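# Seat the rubber seal fully into the lid groove

## Task

Push the rubber seal down into the lid's groove so that it is seated along the groove's entire length, with no section left out.

## Robot and tools

Robot: two seven-joint arms, left_arm and right_arm, each with a parallel gripper. The left gripper's fingers can fold. A part held in the outer quarter of the pads, toward the tips, is squeezed normally. Held nearer the palm, the fingers may wrap round it: narrow parts slip or are not held, wide ones get squeezed harder than asked, and the grip can give way. A fingertip pushed into a surface folds easily unless the fingers are fully closed, so contact may hardly show. The right gripper's fingers are rigid. Bases: left_arm at (0, +0.331, +0.016) m, right_arm at (-0.035, -0.364, +0.016) m, both almost unrotated about z.

Frames: the scene frame has its origin at table height between the arms, +z up, +x out over the table, +y toward left_arm. Reported end_effector_position (m) and end_effector_quat_wxyz are in this frame, and may be off by a few cm. Offsets you command are along each Hand target's own axes. The gripper's fingers point along its +z and close along its y. end_effector_position is the point between the pads when closed; fingertips stick out about 33 mm past it at gaps up to 40 mm, only 9 mm when wide open.

Row layout (shared by execute_actions and move): 18 numbers, each in [-1, 1], always both arms: left dx, dy, dz, rx, ry, rz, gripper position, force_limit, speed, then the same nine for the right arm. dx..rz are an offset, not a pose, measured from that arm's Hand target as it was when the action or move began; 1.0 = 0.6 m or 180 degrees; rx, ry, rz form one rotation vector. All rows of one action, and all targets in one move list, count from that same starting Hand target, so repeating an offset in a new call moves further. Six zeros re-commands the current Hand target (also how you take control back). Gripper numbers are absolute commands, not offsets: resend the last values to keep a gripper unchanged, since 0 is a real command.

execute_actions(actions, cameras): actions is a list of actions; each action is up to 15 rows, one per 1/30 s step; if fewer, the last row is held to fill 15. An action lasts 0.5 s. Images come only when actions is empty or cameras names them ("all", or cam_high, cam_low, cam_left_wrist, cam_right_wrist).

move(target, speed, blend, blocking, cameras): straight-line path toward one row, or up to 15 rows used as waypoints, all offsets from the starting Hand targets. speed is top speed in m/s, 0.002 to 2 (default 0.25), one value or one per target; rotation is capped at twice that in rad/s and 2.5 rad/s. blend in m rounds corners (0 = stop at each). Paths end together, last at least 0.5 s and are cut at 10 s. No obstacle avoidance. Faster moves lag and overshoot more and hit harder; aiming far beyond a contact pushes harder. The result adds a move: line with the ending (done, off_target, moving, held, fault) and limits (paced = clipped, held = steps withheld). blocking=false returns after about 0.5 s while the move continues.

wait(seconds 0 to 10) lets the scene run. stop brakes a running move (fingers keep moving). zoom_image(camera, region [x0, y0, x1, y1] in pixels, at most 504 x 504) enlarges part of the newest image from that camera. set_collision_behavior(contact_force_n 20, 40 or 85) sets both arms' force limit; not during a move. clear_fault(arm) clears a reported torque or force fault. finished_scene(scene 1 or 2) ends the scene for good; the seal must stay seated without the robot.

Gripper values: position +1 = open 140 mm, about -0.8 = pads touching, -1 = close until blocked. force_limit (-1 about 14 N, 0 about 40 N, +1 about 58 N on small parts with a slow close); faster closes grip much harder. speed: about 30 mm/s at -1, 140 at 0, 250 at +1. force_limit and speed begin at +1. object_status: 0 moving, 1 blocked while opening, 2 blocked while closing (a grip), 3 reached the command or pads met. It updates 0.2 to 1.7 s after contact. To grip harder, raise force_limit and nudge position (-1 to -0.98); to grip softer, reopen and close slowly. position_measured is in counts: 3 open, 75 about 100 mm, 139 about 60 mm, 200 about 20 mm, 230 pads meet.

Motion: each step the command is clipped to within 70 mm and 16 degrees of the measured hand. Hand target in results is the last clipped command and the base of your next offsets. The hand may stop short; a new command (even zeros) asks again, or send the gap as an offset. To end a push, command the target back past the gripper. Large wrist turns can swing the elbow.

Result lines: Joint positions, Joint torques, External joint torques (outside push toward larger angle reads lower; includes held weight and friction), Flange force along the gripper's x y z (biased, includes held weight), Wrist depth as a 7 by 7 grid of distances in mm per wrist camera ("-" = no value), Tool commands, object_status, Joint velocities (may read within noise), MOTOR HOT or OVER-TEMPERATURE FAULT.

Faults stop an arm until clear_fault: contact torque at the joint limits (85 N m for the first four joints, 11 N m for forearm roll and wrist joints), net outside force reaching the contact limit (85 N at start), a joint leaving its range, or a joint too fast. Heat builds from holding loads, stretched arms or pushing unreachable poses, and forces a 30 to 60 s brake.

Avoid: dropping the seal or lid, anything leaving the table, fast hits or slams, heavy sustained pressing, gripping a resting part very hard, and any contact or squeeze between the two arms' grippers, which can end the scene.

Each tool is called as name(argument=value, ...), one argument or row to a line, values as JSON.

## Session

execute_actions(
  actions=[],
)

Scene clock: 0.00 s.
left_arm: end_effector_position=(+0.5748, +0.1654, +0.3592) position_measured=3 object_status=3 end_effector_quat_wxyz=(+0.064, +0.702, -0.674, +0.221) | right_arm: end_effector_position=(+0.5971, -0.0784, +0.2741) position_measured=3 object_status=3 end_effector_quat_wxyz=(+0.000, +0.998, +0.064, +0.001)
Joint positions: left_arm=[-0.247 -0.16 0.056 -2.063 -0.431 2.152 0.028] | right_arm=[0.411 0.454 0.016 -1.338 -0.008 1.793 -1.27]
Joint velocities: within noise
Joint torques (N m): no reading
External joint torques (N m): no reading
Flange force (N): no reading
Wrist depth (mm): cam_left_wrist=[1523 1423 1335 1270 489 466 435 / 1488 1400 1349 1283 482 451 431 / 1463 1378 1302 1252 474 456 429 / 1439 127 1322 490 471 142 429 / - 110 1289 489 463 448 97 / - 1302 1283 479 463 444 - / - 1309 1264 477 457 437 425] | cam_right_wrist=[373 375 1014 1018 1018 979 1014 / 388 387 386 391 393 1026 1060 / 410 406 406 405 404 402 403 / 424 125 427 425 425 141 420 / - 108 447 443 449 445 99 / - 477 474 - 475 476 99 / - 509 508 - 509 504 499]
Hand target: left_arm +0.5748, +0.1654, +0.3592; +0.064, +0.702, -0.674, +0.221 | right_arm +0.5971, -0.0784, +0.2741; +0.000, +0.998, +0.064, +0.001
Tool commands: left_gripper/position=+1.0 left_gripper/force_limit=+1.0 left_gripper/speed=+1.0 right_gripper/position=+1.0 right_gripper/force_limit=+1.0 right_gripper/speed=+1.0

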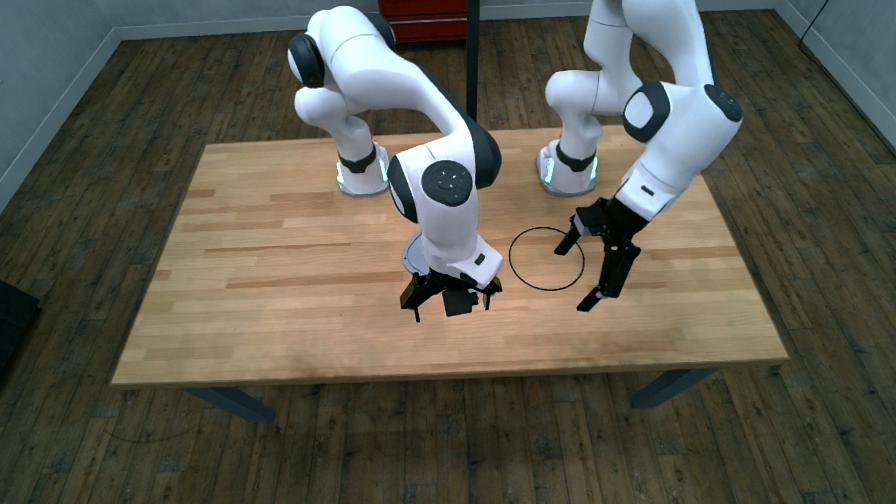

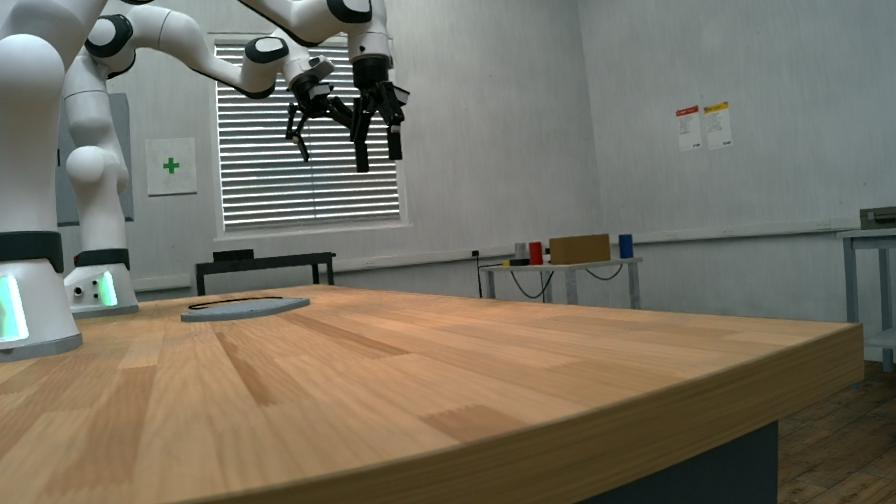

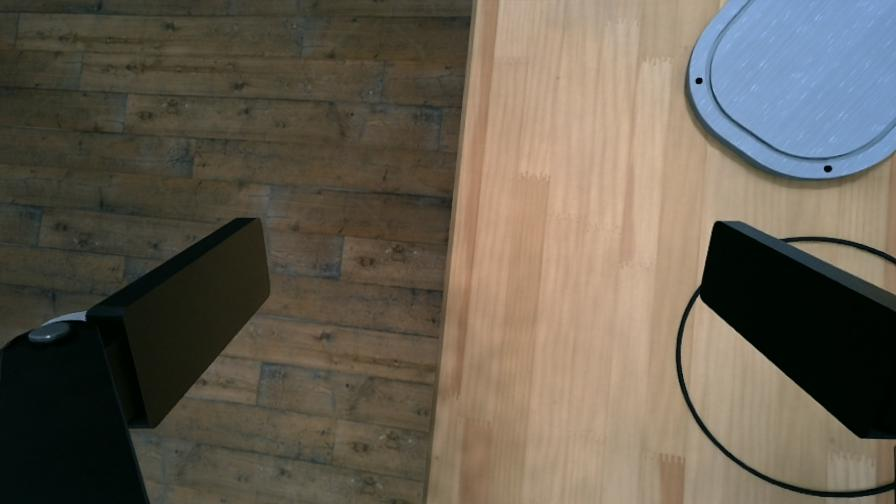

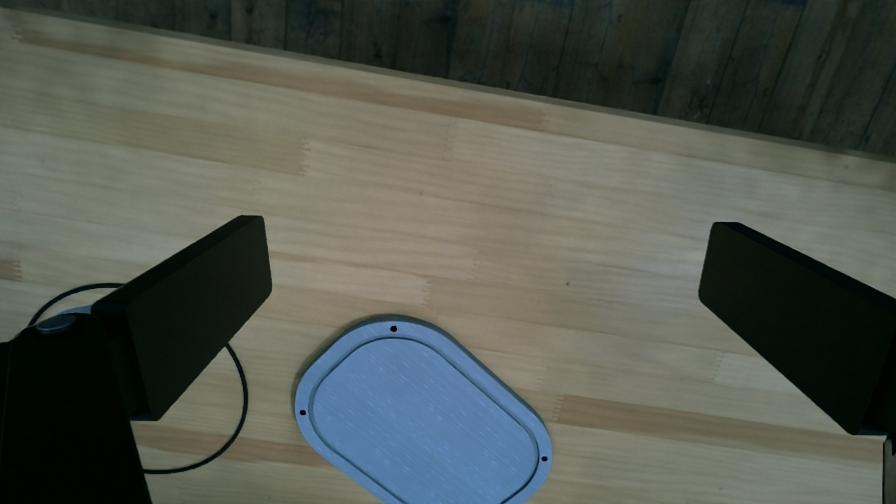

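move(
  target=[-0.12,-0.032,-0.139,-0.0686,-0.131,0,1,1,1,-0.248,-0.032,-0.167,0,0,0,1,1,1],
  cameras=["all"],
)

Scene clock: 16.77 s.
left_arm: end_effector_position=(+0.5763, +0.2659, +0.4098) position_measured=3 object_status=3 end_effector_quat_wxyz=(+0.000, +0.720, -0.694, +0.003) | right_arm: end_effector_position=(+0.4487, -0.0792, +0.3747) position_measured=3 object_status=3 end_effector_quat_wxyz=(+0.001, +0.998, +0.069, +0.003)
Joint positions: left_arm=[-0.219 0.069 0.047 -1.536 -0.006 1.61 -0.146] | right_arm=[0.476 -0.007 0.057 -1.719 -0.005 1.716 -1.173]
Joint velocities: left_arm=[-0.001 -0.001 0 0 0 -0.003 -0.006] | right_arm=[-0.002 0.001 0.001 -0.001 -0.001 0 0.006]
Joint torques (N m): left_arm=[-0.43 -32.53 -1.19 25.15 1.26 2.26 -0.19] | right_arm=[-0.23 -32.16 -0.18 23.79 1.18 2.44 0.35]
External joint torques (N m): left_arm=[-0.51 1.75 -1.43 0.97 0.51 -0.34 -0.19] | right_arm=[-0.2 -0.22 -0.14 -0.73 0.37 -0.19 0.35]
Flange force (N): left_arm=[3.5 -10.0 -5.2] | right_arm=[-3.3 1.0 1.6]
Wrist depth (mm): cam_left_wrist=[1147 1132 1137 481 479 485 486 / 1194 1194 1184 508 508 510 508 / 1228 1234 1258 530 530 534 534 / 1289 127 1322 564 558 142 559 / - 110 1400 593 588 577 98 / - 1439 1463 621 629 629 - / - 1598 1569 666 661 671 669] | cam_right_wrist=[458 458 456 456 457 458 457 / 479 480 477 480 479 476 478 / 502 503 506 492 501 503 502 / 529 125 529 - 526 140 520 / - 108 557 - 555 541 99 / - 588 588 589 586 586 99 / - 623 628 623 619 622 614]
Hand target: left_arm +0.5753, +0.2655, +0.4092; +0.000, +0.721, -0.693, +0.000 | right_arm +0.4469, -0.0784, +0.3741; +0.000, +0.998, +0.064, +0.001
Off the commanded pose: left_arm 0.001 m, 0 deg | right_arm 0.002 m, 1 deg.
move: done
camera_calibration:
cam_left_wrist: T_world_to_cam=[[-0.999015, -0.0419224, -0.0145759, 0.605772], [-0.0443785, 0.938274, 0.343035, -0.360183], [-0.000704675, 0.343344, -0.93921, 0.441995], [0, 0, 0, 1]] pos_world=[0.589502, 0.21159, 0.547511]
cam_right_wrist: T_world_to_cam=[[0.167009, -0.98577, -0.0191266, -0.13164], [-0.927037, -0.163605, 0.337395, 0.276426], [-0.335723, -0.0386169, -0.941169, 0.646201], [0, 0, 0, 1]] pos_world=[0.495187, -0.0595881, 0.512402]

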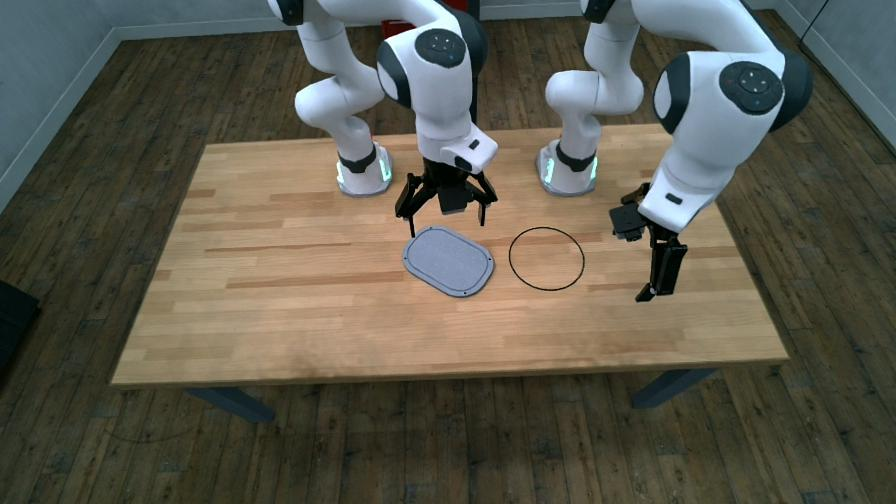

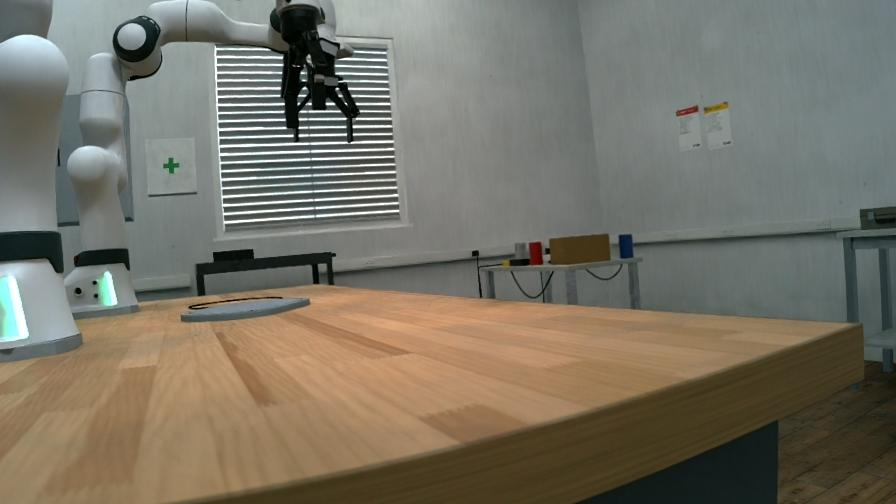

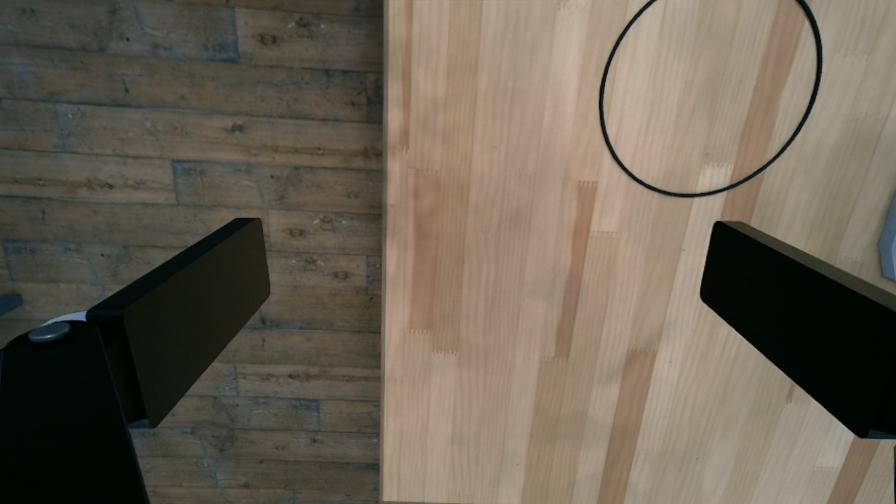

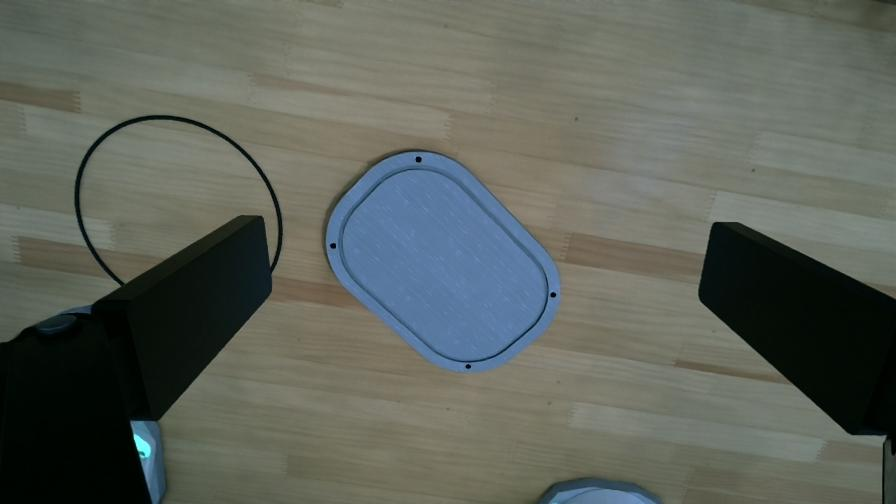

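zoom_image(
  camera="cam_right_wrist",
  region=[310, 130, 590, 390],
)

zoom_image(
  camera="cam_right_wrist",
  region=[460, 250, 580, 370],
)

zoom_image(
  camera="cam_low",
  region=[160, 260, 340, 350],
)

zoom_image(
  camera="cam_right_wrist",
  region=[60, 90, 300, 300],
)

Scaled by 1.800.

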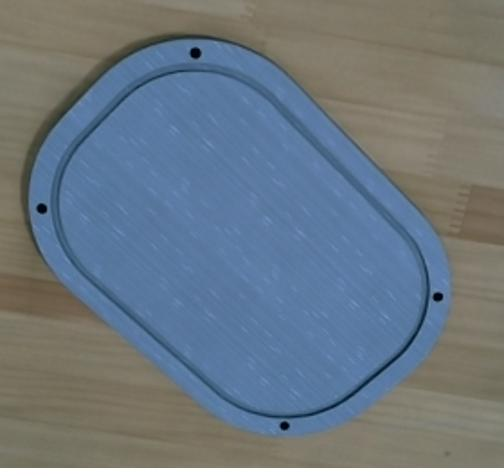

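Scaled by 4.200.

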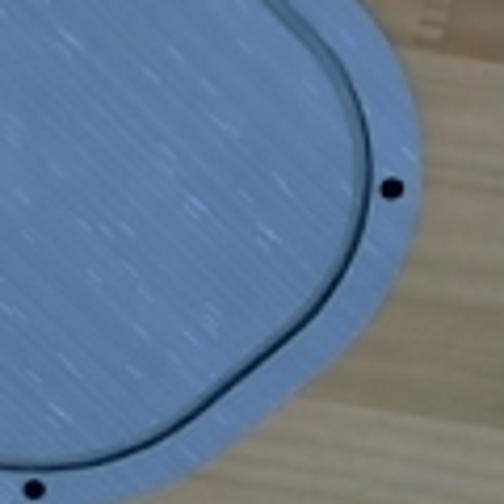

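Scaled by 2.800.

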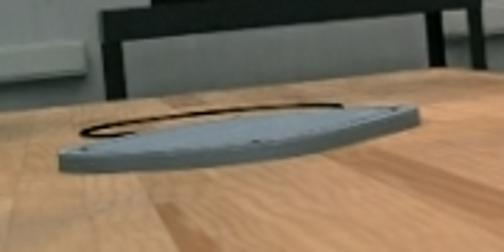

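Scaled by 2.100.

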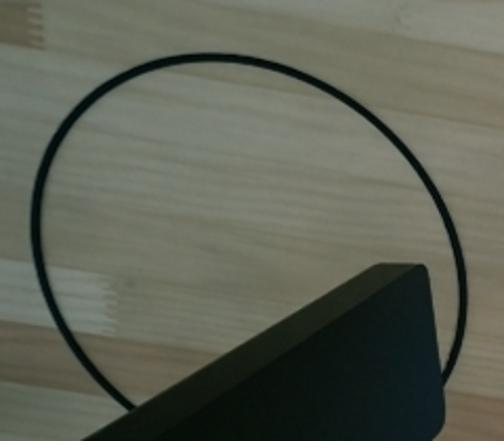

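move(
  target=[0.069,0.445,0.532,0,0,-0.29,-1,-1,-1,-0.075,0.228,0.473,0,0,0.239,-1,-1,-1],
  cameras=["all"],
)

Scene clock: 78.13 s.
left_arm: end_effector_position=(+0.3088, +0.2132, +0.0892) position_measured=230 object_status=0 end_effector_quat_wxyz=(+0.000, +0.952, -0.307, -0.003) | right_arm: end_effector_position=(+0.4198, -0.2198, +0.0906) position_measured=230 object_status=0 end_effector_quat_wxyz=(+0.000, +0.953, -0.305, -0.001)
Joint positions: left_arm=[-0.126 -0.419 -0.355 -2.912 -0.239 2.498 -1.14] | right_arm=[0.342 0.022 -0.037 -2.462 0.004 2.484 -0.649]
Joint torques (N m): left_arm=[-0.2 -12.38 1.19 19.16 0.3 2.66 -0.12] | right_arm=[-0.23 -28.76 -0.15 19.6 0.2 2.74 0.36]
External joint torques (N m): left_arm=[-0.17 0.03 -1.13 -0.31 -0.19 0.04 -0.12] | right_arm=[-0.24 0.2 -0.16 -0.74 -0.28 0.12 0.36]
Flange force (N): left_arm=[0.3 2.6 1.2] | right_arm=[-1.6 1.5 1.1]
Wrist depth (mm): cam_left_wrist=[195 194 194 195 195 195 197 / 205 205 205 205 205 206 205 / 215 216 216 216 217 216 217 / 228 228 228 141 227 229 230 / 242 243 86 85 87 238 244 / 256 - 73 - - 72 256 / - - - - - 69 -] | cam_right_wrist=[206 205 205 204 203 203 202 / 216 216 215 214 213 212 211 / 227 226 225 224 224 223 222 / 239 238 237 139 233 234 233 / 253 250 83 95 89 242 246 / 265 - 71 - - - 258 / - - - - - - -]
Hand target: left_arm +0.3102, +0.2132, +0.0899; +0.000, +0.952, -0.305, +0.000 | right_arm +0.4201, -0.2200, +0.0903; +0.000, +0.952, -0.306, +0.001
Off the commanded pose: left_arm 0.002 m, 0 deg | right_arm 0.000 m, 0 deg.
move: done
camera_calibration:
cam_left_wrist: T_world_to_cam=[[-0.581552, -0.813473, -0.00771742, 0.366695], [-0.763269, 0.54233, 0.35114, 0.0931007], [-0.281458, 0.210097, -0.936291, 0.273573], [0, 0, 0, 1]] pos_world=[0.361312, 0.190329, 0.226282]
cam_right_wrist: T_world_to_cam=[[-0.554881, -0.831614, -0.022903, 0.0664361], [-0.78536, 0.51454, 0.344178, 0.411436], [-0.274439, 0.208965, -0.938625, 0.392187], [0, 0, 0, 1]] pos_world=[0.46762, -0.238404, 0.228031]

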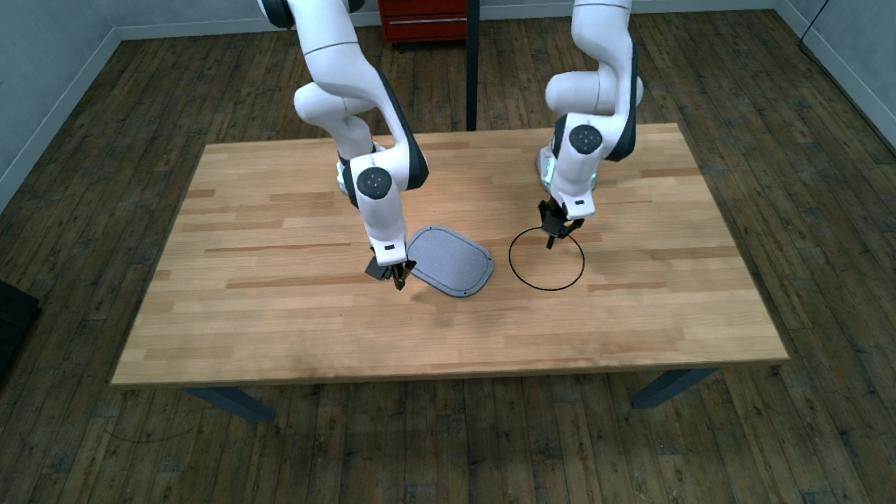

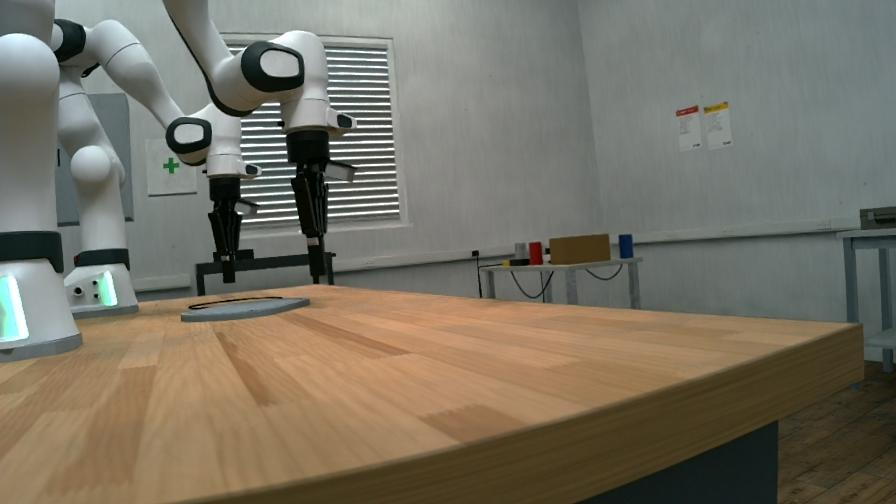

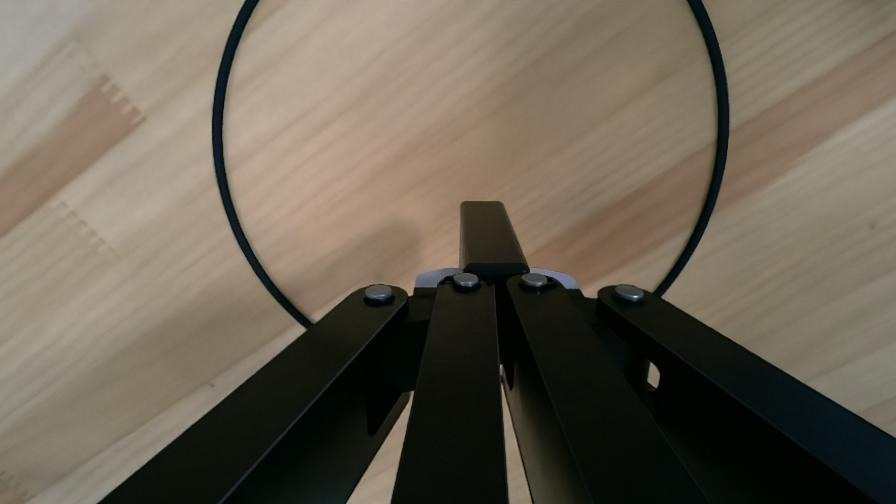

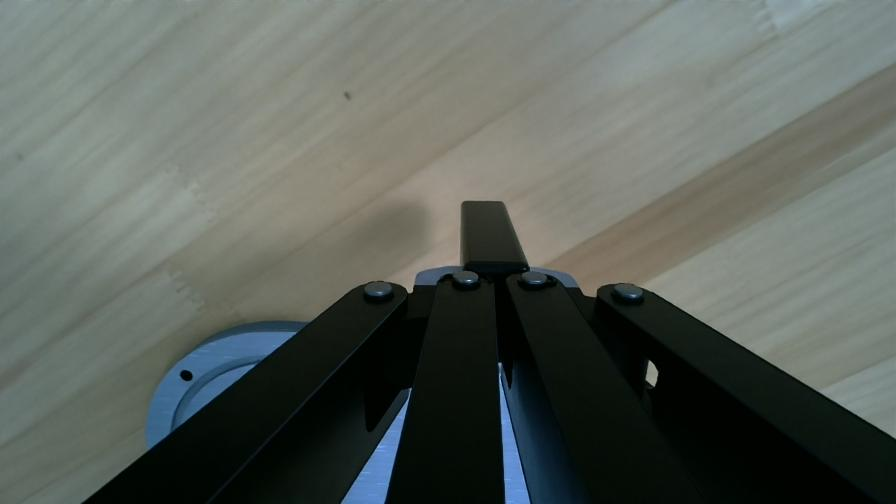

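move(
  target=[0,0,0.0583,0,0,0,-1,-1,-1,0,0,0.0667,0,0,0,-1,-1,-1],
  speed=0.08,
)

execute_actions(
  actions=[
    [[0,0,0.0033,0,0,0,-1,-1,-1,0,0,0.0033,0,0,0,-1,-1,-1]],
    [[0,0,0.0033,0,0,0,-1,-1,-1,0,0,0.0033,0,0,0,-1,-1,-1]],
    [[0,0,0.0033,0,0,0,-1,-1,-1,0,0,0.0033,0,0,0,-1,-1,-1]],
  ],
)

Scene clock: 87.40 s.
left_arm: end_effector_position=(+0.3091, +0.2132, +0.0552) position_measured=230 object_status=3 end_effector_quat_wxyz=(+0.001, +0.952, -0.306, -0.001) | right_arm: end_effector_position=(+0.4194, -0.2211, +0.0504) position_measured=230 object_status=3 end_effector_quat_wxyz=(+0.001, +0.953, -0.305, +0.000)
Joint positions: left_arm=[-0.102 -0.297 -0.385 -2.933 -0.235 2.642 -1.149] | right_arm=[0.342 0.114 -0.037 -2.477 0.004 2.59 -0.649]
Joint velocities: left_arm=[0 -0.001 0 0 0 0.004 -0.001] | right_arm=[0 0.001 0 0 0 0.003 0.001]
Joint torques (N m): left_arm=[-0.06 -12.89 0.22 17.34 0.76 2.64 -0.15] | right_arm=[-0.27 -30 -0.13 18.64 0.49 2.76 0.08]
External joint torques (N m): left_arm=[-0.07 1.45 -1.61 -0.09 0.37 0.03 -0.15] | right_arm=[-0.36 0.6 -0.2 -0.21 0.08 0.14 0.08]
Flange force (N): left_arm=[6.7 0.8 7.3] | right_arm=[0.7 -0.2 1.9]
Wrist depth (mm): cam_left_wrist=[164 164 164 164 164 165 165 / 172 172 172 173 173 174 173 / 182 182 182 180 182 183 183 / 192 193 193 189 191 194 194 / 204 204 86 85 87 201 205 / 217 - 73 - - 72 217 / - - - - - 69 -] | cam_right_wrist=[169 169 169 168 167 167 166 / 177 177 176 176 175 175 174 / 186 186 187 184 184 184 183 / 197 196 195 139 192 193 192 / 207 205 83 95 89 201 203 / 220 - 71 - - - 213 / - - - - - - -]
Hand target: left_arm +0.3103, +0.2132, +0.0549; +0.000, +0.952, -0.305, +0.000 | right_arm +0.4202, -0.2200, +0.0503; +0.000, +0.952, -0.306, +0.001
Off the commanded pose: left_arm 0.001 m, 0 deg | right_arm 0.001 m, 0 deg.
move: done

Scene clock: 89.10 s.
left_arm: end_effector_position=(+0.3100, +0.2128, +0.0497) position_measured=230 object_status=3 end_effector_quat_wxyz=(+0.001, +0.952, -0.306, +0.000) | right_arm: end_effector_position=(+0.4201, -0.2211, +0.0447) position_measured=230 object_status=3 end_effector_quat_wxyz=(+0.001, +0.953, -0.304, +0.001)
Joint positions: left_arm=[-0.092 -0.274 -0.396 -2.933 -0.234 2.667 -1.15] | right_arm=[0.342 0.129 -0.037 -2.477 0.004 2.606 -0.649]
Joint torques (N m): left_arm=[0.13 -13.28 0.16 16.7 0.72 2.65 -0.12] | right_arm=[-0.26 -30.22 0.13 18.16 0.68 2.73 0.01]
External joint torques (N m): left_arm=[0.14 1.58 -1.58 -0.48 0.34 0 -0.12] | right_arm=[-0.22 0.55 0.19 -0.42 0.28 0.12 0.01]
External joint torques at the end of the 1st action: left_arm=[-0.05 1.57 -1.19 -0.15 0.31 -0.13 -0.16] | right_arm=[-0.17 0.53 0.09 -0.29 0.08 0.16 0.07]
External joint torques at the end of the 2nd action: left_arm=[-0.39 1.54 -2.59 -0.39 0.35 -0.09 -0.14] | right_arm=[-0.3 0.41 0.01 -0.23 0.21 0.05 0.09]
Flange force (N): left_arm=[6.1 0.5 8.2] | right_arm=[0.0 0.3 1.8]
Flange force at the end of the 1st action (N): left_arm=[6.4 0.2 6.9] | right_arm=[0.1 -0.1 1.8]
Flange force at the end of the 2nd action (N): left_arm=[6.8 3.0 7.9] | right_arm=[0.3 0.0 1.2]
Wrist depth (mm): cam_left_wrist=[160 159 159 159 160 160 160 / 167 168 168 168 168 168 169 / 177 177 179 175 177 177 178 / 187 187 187 183 185 188 188 / 198 198 86 86 87 194 199 / 211 - 73 - - 72 210 / - - - - - 69 -] | cam_right_wrist=[164 164 164 163 163 161 161 / 172 172 171 171 170 170 169 / 181 181 180 179 179 178 178 / 191 190 190 139 186 187 187 / 202 200 83 94 89 193 197 / 214 - 71 - - - 206 / - - - - - - -]
Hand target: left_arm +0.3103, +0.2132, +0.0490; +0.000, +0.952, -0.305, +0.000 | right_arm +0.4202, -0.2200, +0.0444; +0.000, +0.952, -0.306, +0.001
Off the commanded pose: left_arm 0.001 m, 0 deg | right_arm 0.001 m, 0 deg.

execute_actions(
  actions=[
    [[0,0,0.0033,0,0,0,-1,-1,-1,0,0,0.0033,0,0,0,-1,-1,-1]],
    [[0,0,0.0033,0,0,0,-1,-1,-1,0,0,0.0033,0,0,0,-1,-1,-1]],
    [[0,0,0.0033,0,0,0,-1,-1,-1,0,0,0.0033,0,0,0,-1,-1,-1]],
  ],
)

Scene clock: 93.57 s.
left_arm: end_effector_position=(+0.3101, +0.2128, +0.0438) position_measured=230 object_status=3 end_effector_quat_wxyz=(+0.001, +0.952, -0.306, +0.000) | right_arm: end_effector_position=(+0.4202, -0.2211, +0.0389) position_measured=230 object_status=3 end_effector_quat_wxyz=(+0.001, +0.952, -0.305, +0.001)
Joint positions: left_arm=[-0.081 -0.25 -0.407 -2.934 -0.231 2.692 -1.152] | right_arm=[0.342 0.144 -0.037 -2.477 0.005 2.621 -0.649]
Joint torques (N m): left_arm=[0.14 -13.61 0.08 16.3 0.75 2.69 -0.12] | right_arm=[-0.24 -30.57 0.31 17.83 0.81 2.7 0.03]
External joint torques (N m): left_arm=[0.17 1.49 -1.54 -0.44 0.38 0.06 -0.13] | right_arm=[-0.22 0.52 0.35 -0.57 0.42 0.08 0.03]
External joint torques at the end of the 1st action: left_arm=[0.39 1.55 -1.48 -0.37 0.36 -0.05 -0.12] | right_arm=[-0.16 0.54 0.29 -0.48 0.38 0.12 0.06]
External joint torques at the end of the 2nd action: left_arm=[0.23 1.47 -1.62 -0.37 0.39 0.04 -0.15] | right_arm=[-0.16 0.46 0.22 -0.49 0.41 0.06 0.04]
Flange force (N): left_arm=[6.0 0.5 8.4] | right_arm=[-0.4 0.6 1.7]
Flange force at the end of the 1st action (N): left_arm=[6.5 -0.1 8.1] | right_arm=[-0.3 0.3 1.8]
Flange force at the end of the 2nd action (N): left_arm=[6.4 0.4 8.3] | right_arm=[-0.3 0.5 1.4]
Wrist depth (mm): cam_left_wrist=[156 154 154 154 154 154 155 / 162 162 162 162 162 162 163 / 171 171 171 171 171 171 171 / 180 181 181 177 179 181 181 / 191 191 86 86 87 187 192 / 204 - 73 - - 72 202 / - - - - - 69 -] | cam_right_wrist=[161 159 158 157 157 156 156 / 167 166 166 165 165 164 164 / 175 175 174 173 173 172 172 / 184 184 183 139 180 181 181 / 195 194 83 94 89 187 190 / 206 - 71 - - - 199 / - - - - - - -]
Hand target: left_arm +0.3103, +0.2132, +0.0431; +0.000, +0.952, -0.305, +0.000 | right_arm +0.4202, -0.2200, +0.0384; +0.000, +0.952, -0.306, +0.001
Off the commanded pose: left_arm 0.001 m, 0 deg | right_arm 0.001 m, 0 deg.

execute_actions(
  actions=[
    [[0,0,0.0033,0,0,0,-1,-1,-1,0,0,0.0033,0,0,0,-1,-1,-1]],
    [[0,0,0.0033,0,0,0,-1,-1,-1,0,0,0.0033,0,0,0,-1,-1,-1]],
  ],
  cameras=["cam_low"],
)

zoom_image(
  camera="cam_low",
  region=[160, 200, 360, 340],
)

Scene clock: 98.07 s.
left_arm: end_effector_position=(+0.3101, +0.2128, +0.0398) position_measured=230 object_status=3 end_effector_quat_wxyz=(+0.001, +0.952, -0.306, +0.000) | right_arm: end_effector_position=(+0.4202, -0.2211, +0.0349) position_measured=230 object_status=3 end_effector_quat_wxyz=(+0.001, +0.952, -0.305, +0.001)
Joint positions: left_arm=[-0.074 -0.234 -0.414 -2.935 -0.228 2.709 -1.155] | right_arm=[0.342 0.154 -0.037 -2.478 0.005 2.631 -0.649]
Joint torques (N m): left_arm=[0.15 -13.81 0.01 16.04 0.76 2.71 -0.18] | right_arm=[-0.27 -30.81 0.31 17.78 0.79 2.73 -0.03]
External joint torques (N m): left_arm=[0.21 1.54 -1.51 -0.52 0.4 0.06 -0.18] | right_arm=[-0.2 0.5 0.41 -0.53 0.4 0.09 -0.03]
External joint torques at the end of the 1st action: left_arm=[0.66 1.49 -2.16 -0.41 0.4 0.06 -0.11] | right_arm=[-0.26 0.53 0.31 -0.59 0.41 0.15 0.07]
Flange force (N): left_arm=[6.1 0.5 9.0] | right_arm=[-0.3 0.6 1.6]
Flange force at the end of the 1st action (N): left_arm=[7.4 0.3 9.6] | right_arm=[-0.5 0.7 1.9]
Wrist depth (mm): cam_left_wrist=[151 151 150 150 151 151 151 / 158 158 158 159 158 158 159 / 167 167 167 167 167 167 167 / 176 176 177 172 175 177 177 / 187 187 86 85 87 183 188 / 199 - 73 - - 72 197 / - - - - - 69 -] | cam_right_wrist=[156 155 155 154 153 153 153 / 163 162 162 161 161 160 160 / 171 171 170 169 169 168 168 / 180 180 179 139 176 177 176 / 191 190 83 95 89 183 186 / 201 - 71 - - - 195 / - - - - - - -]
Hand target: left_arm +0.3103, +0.2132, +0.0391; +0.000, +0.952, -0.305, +0.000 | right_arm +0.4202, -0.2200, +0.0345; +0.000, +0.952, -0.306, +0.001
Off the commanded pose: left_arm 0.001 m, 0 deg | right_arm 0.001 m, 0 deg.
Images, in order (width x height): cam_low 896x504.

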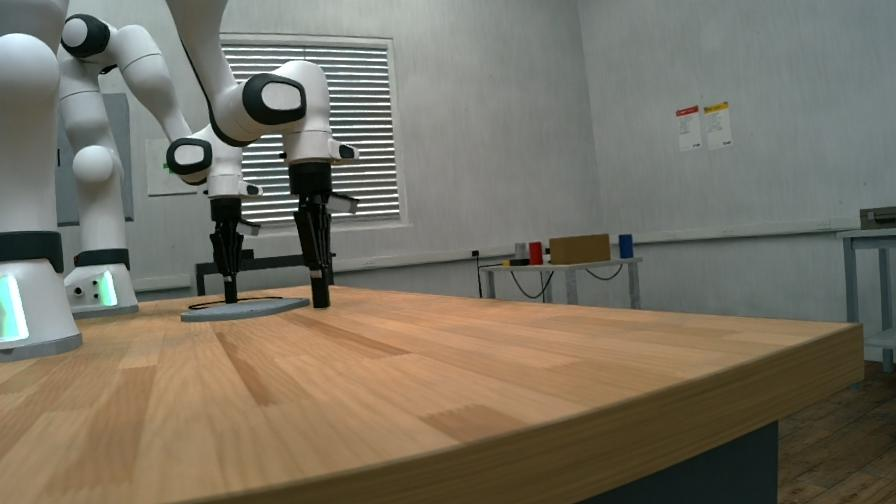

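Scaled by 2.520.

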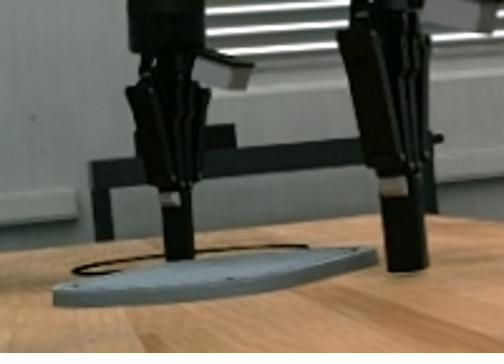

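execute_actions(
  actions=[
    [[0,0,0.0025,0,0,0,-1,-1,-1,0,0,0.0025,0,0,0,-1,-1,-1]],
    [[0,0,0.0025,0,0,0,-1,-1,-1,0,0,0.0025,0,0,0,-1,-1,-1]],
  ],
)

execute_actions(
  actions=[
    [[0,0,0.0025,0,0,0,-1,-1,-1,0,0,0.0025,0,0,0,-1,-1,-1]],
    [[0,0,0.0025,0,0,0,-1,-1,-1,0,0,0.0025,0,0,0,-1,-1,-1]],
  ],
)

Scene clock: 102.77 s.
left_arm: end_effector_position=(+0.3103, +0.2127, +0.0393) position_measured=230 object_status=3 end_effector_quat_wxyz=(+0.000, +0.952, -0.307, +0.000) | right_arm: end_effector_position=(+0.4202, -0.2210, +0.0319) position_measured=230 object_status=3 end_effector_quat_wxyz=(+0.001, +0.952, -0.305, +0.001)
Joint positions: left_arm=[-0.069 -0.232 -0.42 -2.935 -0.226 2.712 -1.156] | right_arm=[0.342 0.162 -0.037 -2.478 0.006 2.639 -0.649]
Joint torques (N m): left_arm=[1.11 -7.54 0.07 14.48 0.75 4.68 -0.2] | right_arm=[-0.31 -30.9 0.33 17.59 0.8 2.75 0.01]
External joint torques (N m): left_arm=[1.09 7.84 -1.55 -1.93 0.41 2.05 -0.2] | right_arm=[-0.3 0.56 0.36 -0.56 0.42 0.12 0.01]
External joint torques at the end of the 1st action: left_arm=[0.66 5.05 -1.77 -1.69 0.42 0.68 -0.15] | right_arm=[-0.2 0.49 0.43 -0.5 0.41 0.13 -0.04]
Flange force (N): left_arm=[21.3 -6.0 45.3] | right_arm=[-0.2 0.7 1.9]
Flange force at the end of the 1st action (N): left_arm=[13.6 -2.5 27.2] | right_arm=[-0.3 0.6 1.7]
Wrist depth (mm): cam_left_wrist=[150 150 150 150 150 150 150 / 158 158 158 158 158 158 158 / 167 166 167 166 167 167 167 / 176 176 176 172 175 176 176 / 187 187 86 86 87 183 187 / 200 - 73 - - 72 197 / - - - - - 69 -] | cam_right_wrist=[153 152 152 151 151 150 150 / 160 160 159 159 158 158 157 / 168 168 167 165 166 165 165 / 177 176 176 139 173 174 174 / 187 186 83 94 89 180 183 / 198 - 71 - - - 191 / - - - - - - -]
Hand target: left_arm +0.3103, +0.2132, +0.0361; +0.000, +0.952, -0.305, +0.000 | right_arm +0.4202, -0.2200, +0.0315; +0.000, +0.952, -0.306, +0.001
Off the commanded pose: left_arm 0.003 m, 0 deg | right_arm 0.001 m, 0 deg.

Scene clock: 103.97 s.
left_arm: end_effector_position=(+0.3104, +0.2127, +0.0392) position_measured=230 object_status=3 end_effector_quat_wxyz=(-0.001, +0.952, -0.308, -0.001) | right_arm: end_effector_position=(+0.4204, -0.2210, +0.0316) position_measured=230 object_status=3 end_effector_quat_wxyz=(+0.001, +0.952, -0.305, +0.001)
Joint positions: left_arm=[-0.063 -0.231 -0.428 -2.934 -0.225 2.711 -1.157] | right_arm=[0.342 0.163 -0.037 -2.478 0.006 2.64 -0.649]
Joint torques (N m): left_arm=[1.89 -2.42 0 13.47 0.67 6.65 -0.17] | right_arm=[0.19 -26.59 0.53 17.12 0.86 3.74 -0.01]
External joint torques (N m): left_arm=[1.86 12.98 -1.66 -3.02 0.33 4 -0.17] | right_arm=[0.08 4.7 0.45 -0.87 0.49 1.14 -0.01]
External joint torques at the end of the 1st action: left_arm=[0.93 10.66 -0.3 -2.52 0.38 3.16 -0.16] | right_arm=[0.02 2.92 0.4 -0.66 0.44 0.71 0.06]
Flange force (N): left_arm=[33.8 -11.3 76.3] | right_arm=[3.5 -5.2 15.1]
Flange force at the end of the 1st action (N): left_arm=[25.9 -9.6 60.6] | right_arm=[1.8 -3.0 9.4]
Wrist depth (mm): cam_left_wrist=[150 150 150 150 150 150 150 / 158 158 158 158 158 158 158 / 166 166 166 167 166 166 166 / 176 177 176 172 174 176 176 / 187 187 86 86 87 183 187 / 199 - 73 - - 72 196 / - - - - - 69 -] | cam_right_wrist=[153 152 152 151 150 150 150 / 160 160 159 158 158 157 157 / 168 167 167 165 166 165 164 / 177 176 176 139 172 174 173 / 187 186 83 94 89 179 182 / 198 - 71 - - - 191 / - - - - - - -]
Hand target: left_arm +0.3103, +0.2132, +0.0331; +0.000, +0.952, -0.305, +0.000 | right_arm +0.4202, -0.2200, +0.0285; +0.000, +0.952, -0.306, +0.001
Off the commanded pose: left_arm 0.006 m, 0 deg | right_arm 0.003 m, 0 deg.

move(
  target=[0,0,-0.08,0,0,0,-1,-1,-1,0,0,-0.08,0,0,0,-1,-1,-1],
  cameras=["all"],
)

Scene clock: 111.23 s.
left_arm: end_effector_position=(+0.3112, +0.2133, +0.0806) position_measured=230 object_status=3 end_effector_quat_wxyz=(+0.000, +0.953, -0.303, +0.001) | right_arm: end_effector_position=(+0.4209, -0.2194, +0.0763) position_measured=230 object_status=3 end_effector_quat_wxyz=(-0.001, +0.952, -0.305, +0.001)
Joint positions: left_arm=[-0.103 -0.391 -0.382 -2.919 -0.254 2.542 -1.139] | right_arm=[0.342 0.055 -0.037 -2.469 0.006 2.527 -0.649]
Joint velocities: left_arm=[-0.001 0.001 0 0 0 -0.005 0.002] | right_arm=[0 0 0 0 -0.001 -0.003 0.001]
Joint torques (N m): left_arm=[-0.61 -12.81 1.59 18.95 0.54 2.34 0.25] | right_arm=[-0.3 -29.92 -0.1 19.34 0.18 2.42 0.22]
External joint torques (N m): left_arm=[-0.61 -0.08 -0.79 -0.03 0.07 -0.3 0.25] | right_arm=[-0.27 -0.38 -0.06 -0.48 -0.28 -0.2 0.22]
Flange force (N): left_arm=[-0.5 1.9 -1.3] | right_arm=[-1.6 1.9 -1.3]
Wrist depth (mm): cam_left_wrist=[187 187 187 187 188 187 188 / 197 197 197 197 197 197 198 / 208 208 208 207 208 208 208 / 219 220 220 141 217 220 220 / 232 232 86 85 87 228 233 / 247 - 73 - - 72 245 / - - - - - 69 -] | cam_right_wrist=[194 193 192 191 190 189 189 / 203 202 201 200 200 198 198 / 213 212 211 210 210 208 207 / 225 224 223 139 218 219 218 / 237 235 83 94 89 226 230 / 249 - 71 - - - 241 / - - - - - - -]
Hand target: left_arm +0.3103, +0.2132, +0.0811; +0.000, +0.952, -0.305, +0.000 | right_arm +0.4202, -0.2200, +0.0765; +0.000, +0.952, -0.306, +0.001
Off the commanded pose: left_arm 0.001 m, 0 deg | right_arm 0.001 m, 0 deg.
move: done
camera_calibration:
cam_left_wrist: T_world_to_cam=[[-0.573543, -0.819104, -0.0108146, 0.367011], [-0.771241, 0.535485, 0.344156, 0.102333], [-0.276109, 0.205729, -0.93885, 0.2657], [0, 0, 0, 1]] pos_world=[0.362782, 0.191161, 0.218203]
cam_right_wrist: T_world_to_cam=[[-0.555737, -0.830964, -0.0255952, 0.0677329], [-0.785996, 0.515134, 0.34183, 0.417625], [-0.270864, 0.210085, -0.939413, 0.377742], [0, 0, 0, 1]] pos_world=[0.46821, -0.238207, 0.213833]

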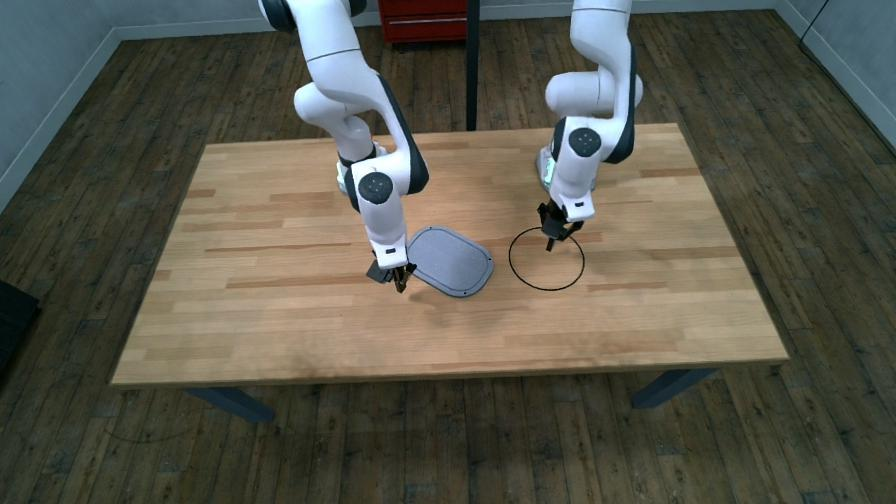

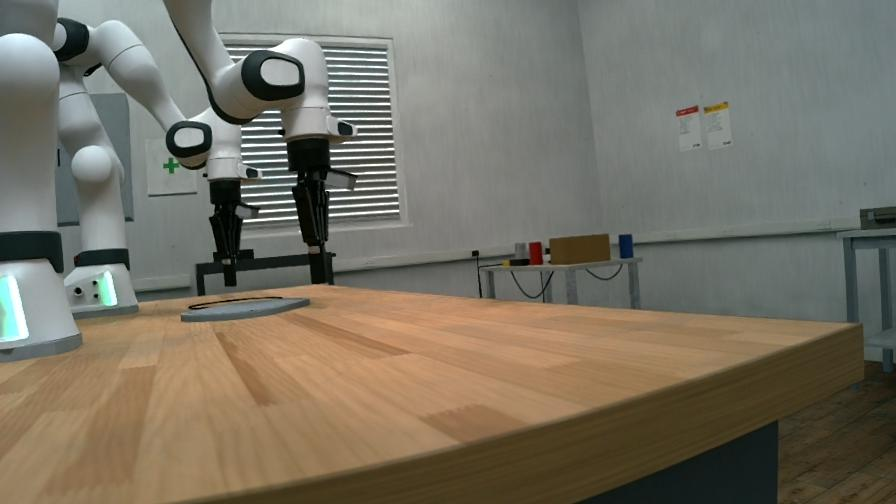

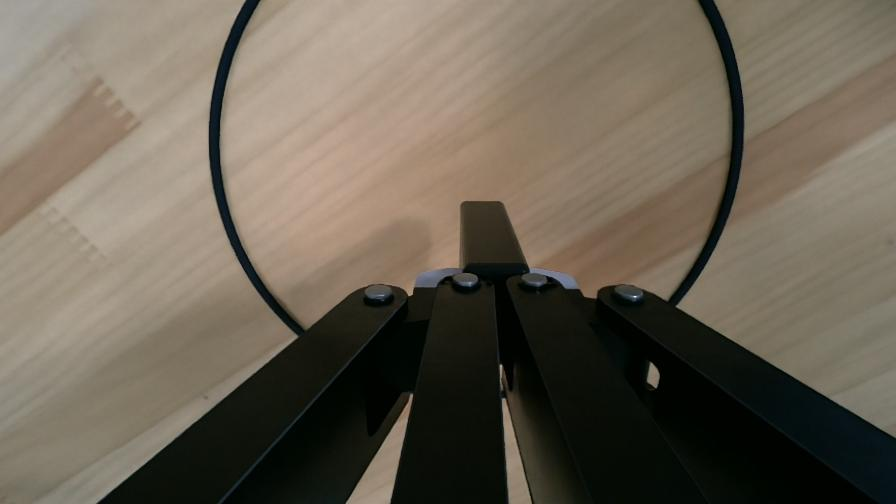

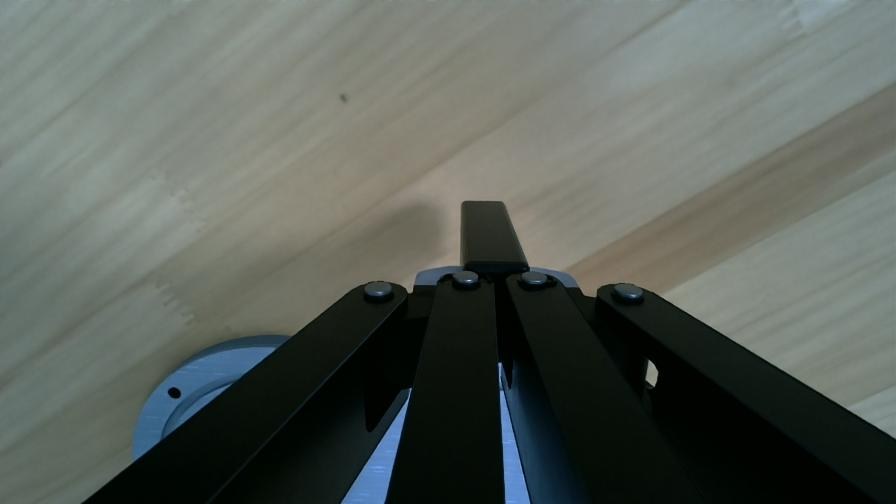

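move(
  target=[0.0535,-0.1877,0,0,0,0,-0.3,-1,-0.5,-0.506,-0.298,0,0,0,0,-0.3,-1,-0.5],
  cameras=["all"],
)

Scene clock: 133.10 s.
left_arm: end_effector_position=(+0.4007, +0.2859, +0.0811) position_measured=167 object_status=3 end_effector_quat_wxyz=(+0.001, +0.953, -0.303, +0.000) | right_arm: end_effector_position=(+0.2780, +0.1028, +0.0765) position_measured=167 object_status=3 end_effector_quat_wxyz=(-0.001, +0.953, -0.303, +0.000)
Joint positions: left_arm=[0.07 -0.155 -0.256 -2.704 -0.072 2.551 -1.014] | right_arm=[0.839 0.262 0.14 -2.174 -0.055 2.436 0.062]
Joint velocities: left_arm=[within noise] | right_arm=[0 -0.001 0 0 0 -0.001 0.007]
Joint torques (N m): left_arm=[-0.19 -19.62 -0.14 19.74 0.93 2.49 0.19] | right_arm=[0.24 -36.57 0.93 20.96 0.53 2.33 0.34]
External joint torques (N m): left_arm=[-0.2 1.66 -0.96 0.45 0.48 -0.13 0.19] | right_arm=[0.33 0.53 -0.36 -0.04 0.04 -0.25 0.34]
Flange force (N): left_arm=[6.3 -2.5 4.4] | right_arm=[-0.9 -1.6 0.6]
Wrist depth (mm): cam_left_wrist=[187 186 187 187 187 188 188 / 195 195 196 196 197 197 197 / 206 207 207 207 208 208 208 / 218 218 216 217 171 221 221 / 231 - 91 230 119 86 230 / - 69 80 248 246 69 73 / - 70 - 266 - - -] | cam_right_wrist=[193 195 193 192 184 179 - / 205 203 202 201 201 188 187 / 215 214 212 211 210 208 207 / 226 226 222 220 169 219 218 / 237 233 89 233 118 - 227 / - - - 248 - - 68 / - - - 264 - - -]
Hand target: left_arm +0.4018, +0.2863, +0.0811; +0.000, +0.952, -0.305, +0.000 | right_arm +0.2778, +0.1023, +0.0761; +0.000, +0.952, -0.306, +0.001
Off the commanded pose: left_arm 0.001 m, 0 deg | right_arm 0.001 m, 0 deg.
move: done
camera_calibration:
cam_left_wrist: T_world_to_cam=[[-0.573326, -0.819283, -0.0085053, 0.477554], [-0.770179, 0.535364, 0.346712, 0.13177], [-0.279502, 0.205329, -0.937933, 0.277331], [0, 0, 0, 1]] pos_world=[0.452795, 0.263763, 0.218493]
cam_right_wrist: T_world_to_cam=[[-0.552407, -0.833199, -0.0250321, 0.255283], [-0.787481, 0.511778, 0.343449, 0.139895], [-0.27335, 0.209436, -0.938838, 0.272242], [0, 0, 0, 1]] pos_world=[0.325602, 0.084089, 0.213935]

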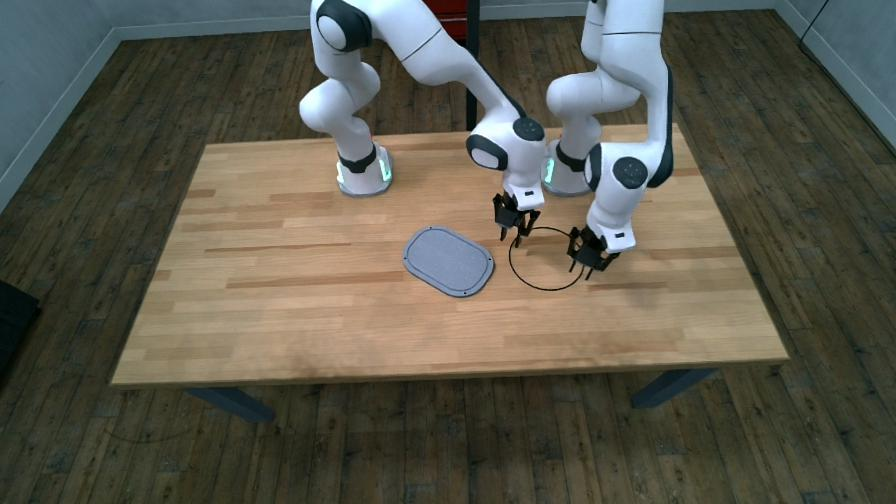

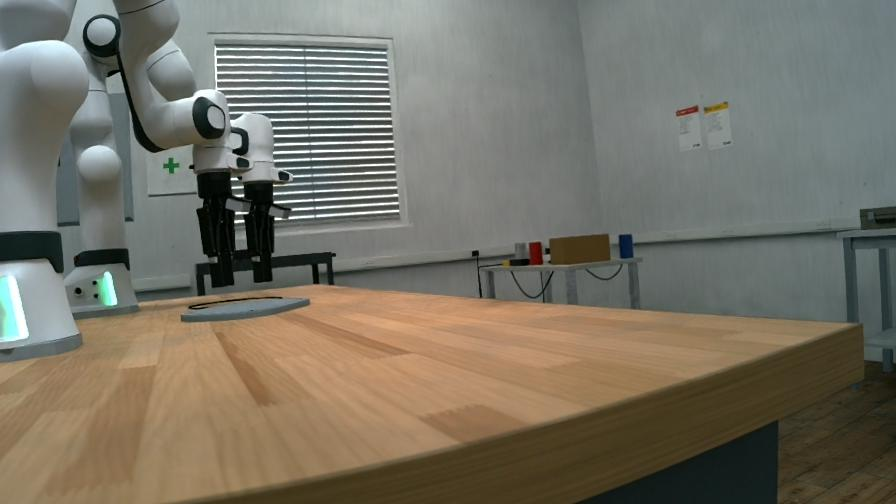

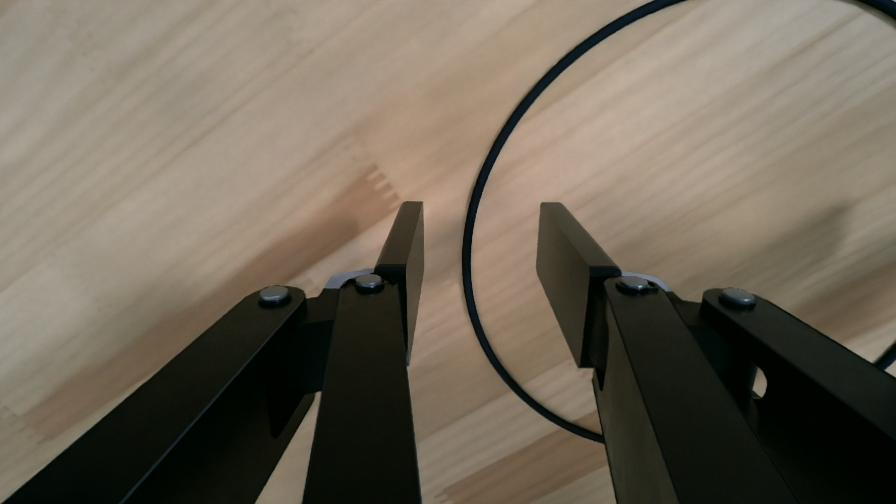

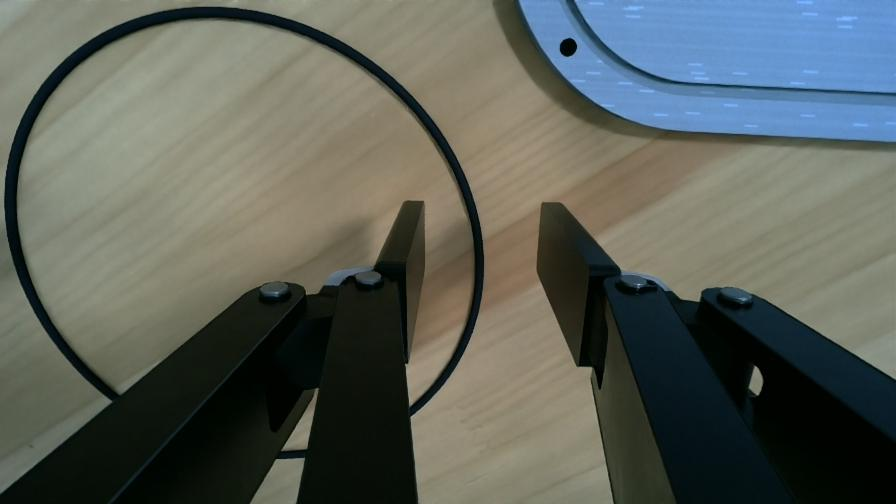

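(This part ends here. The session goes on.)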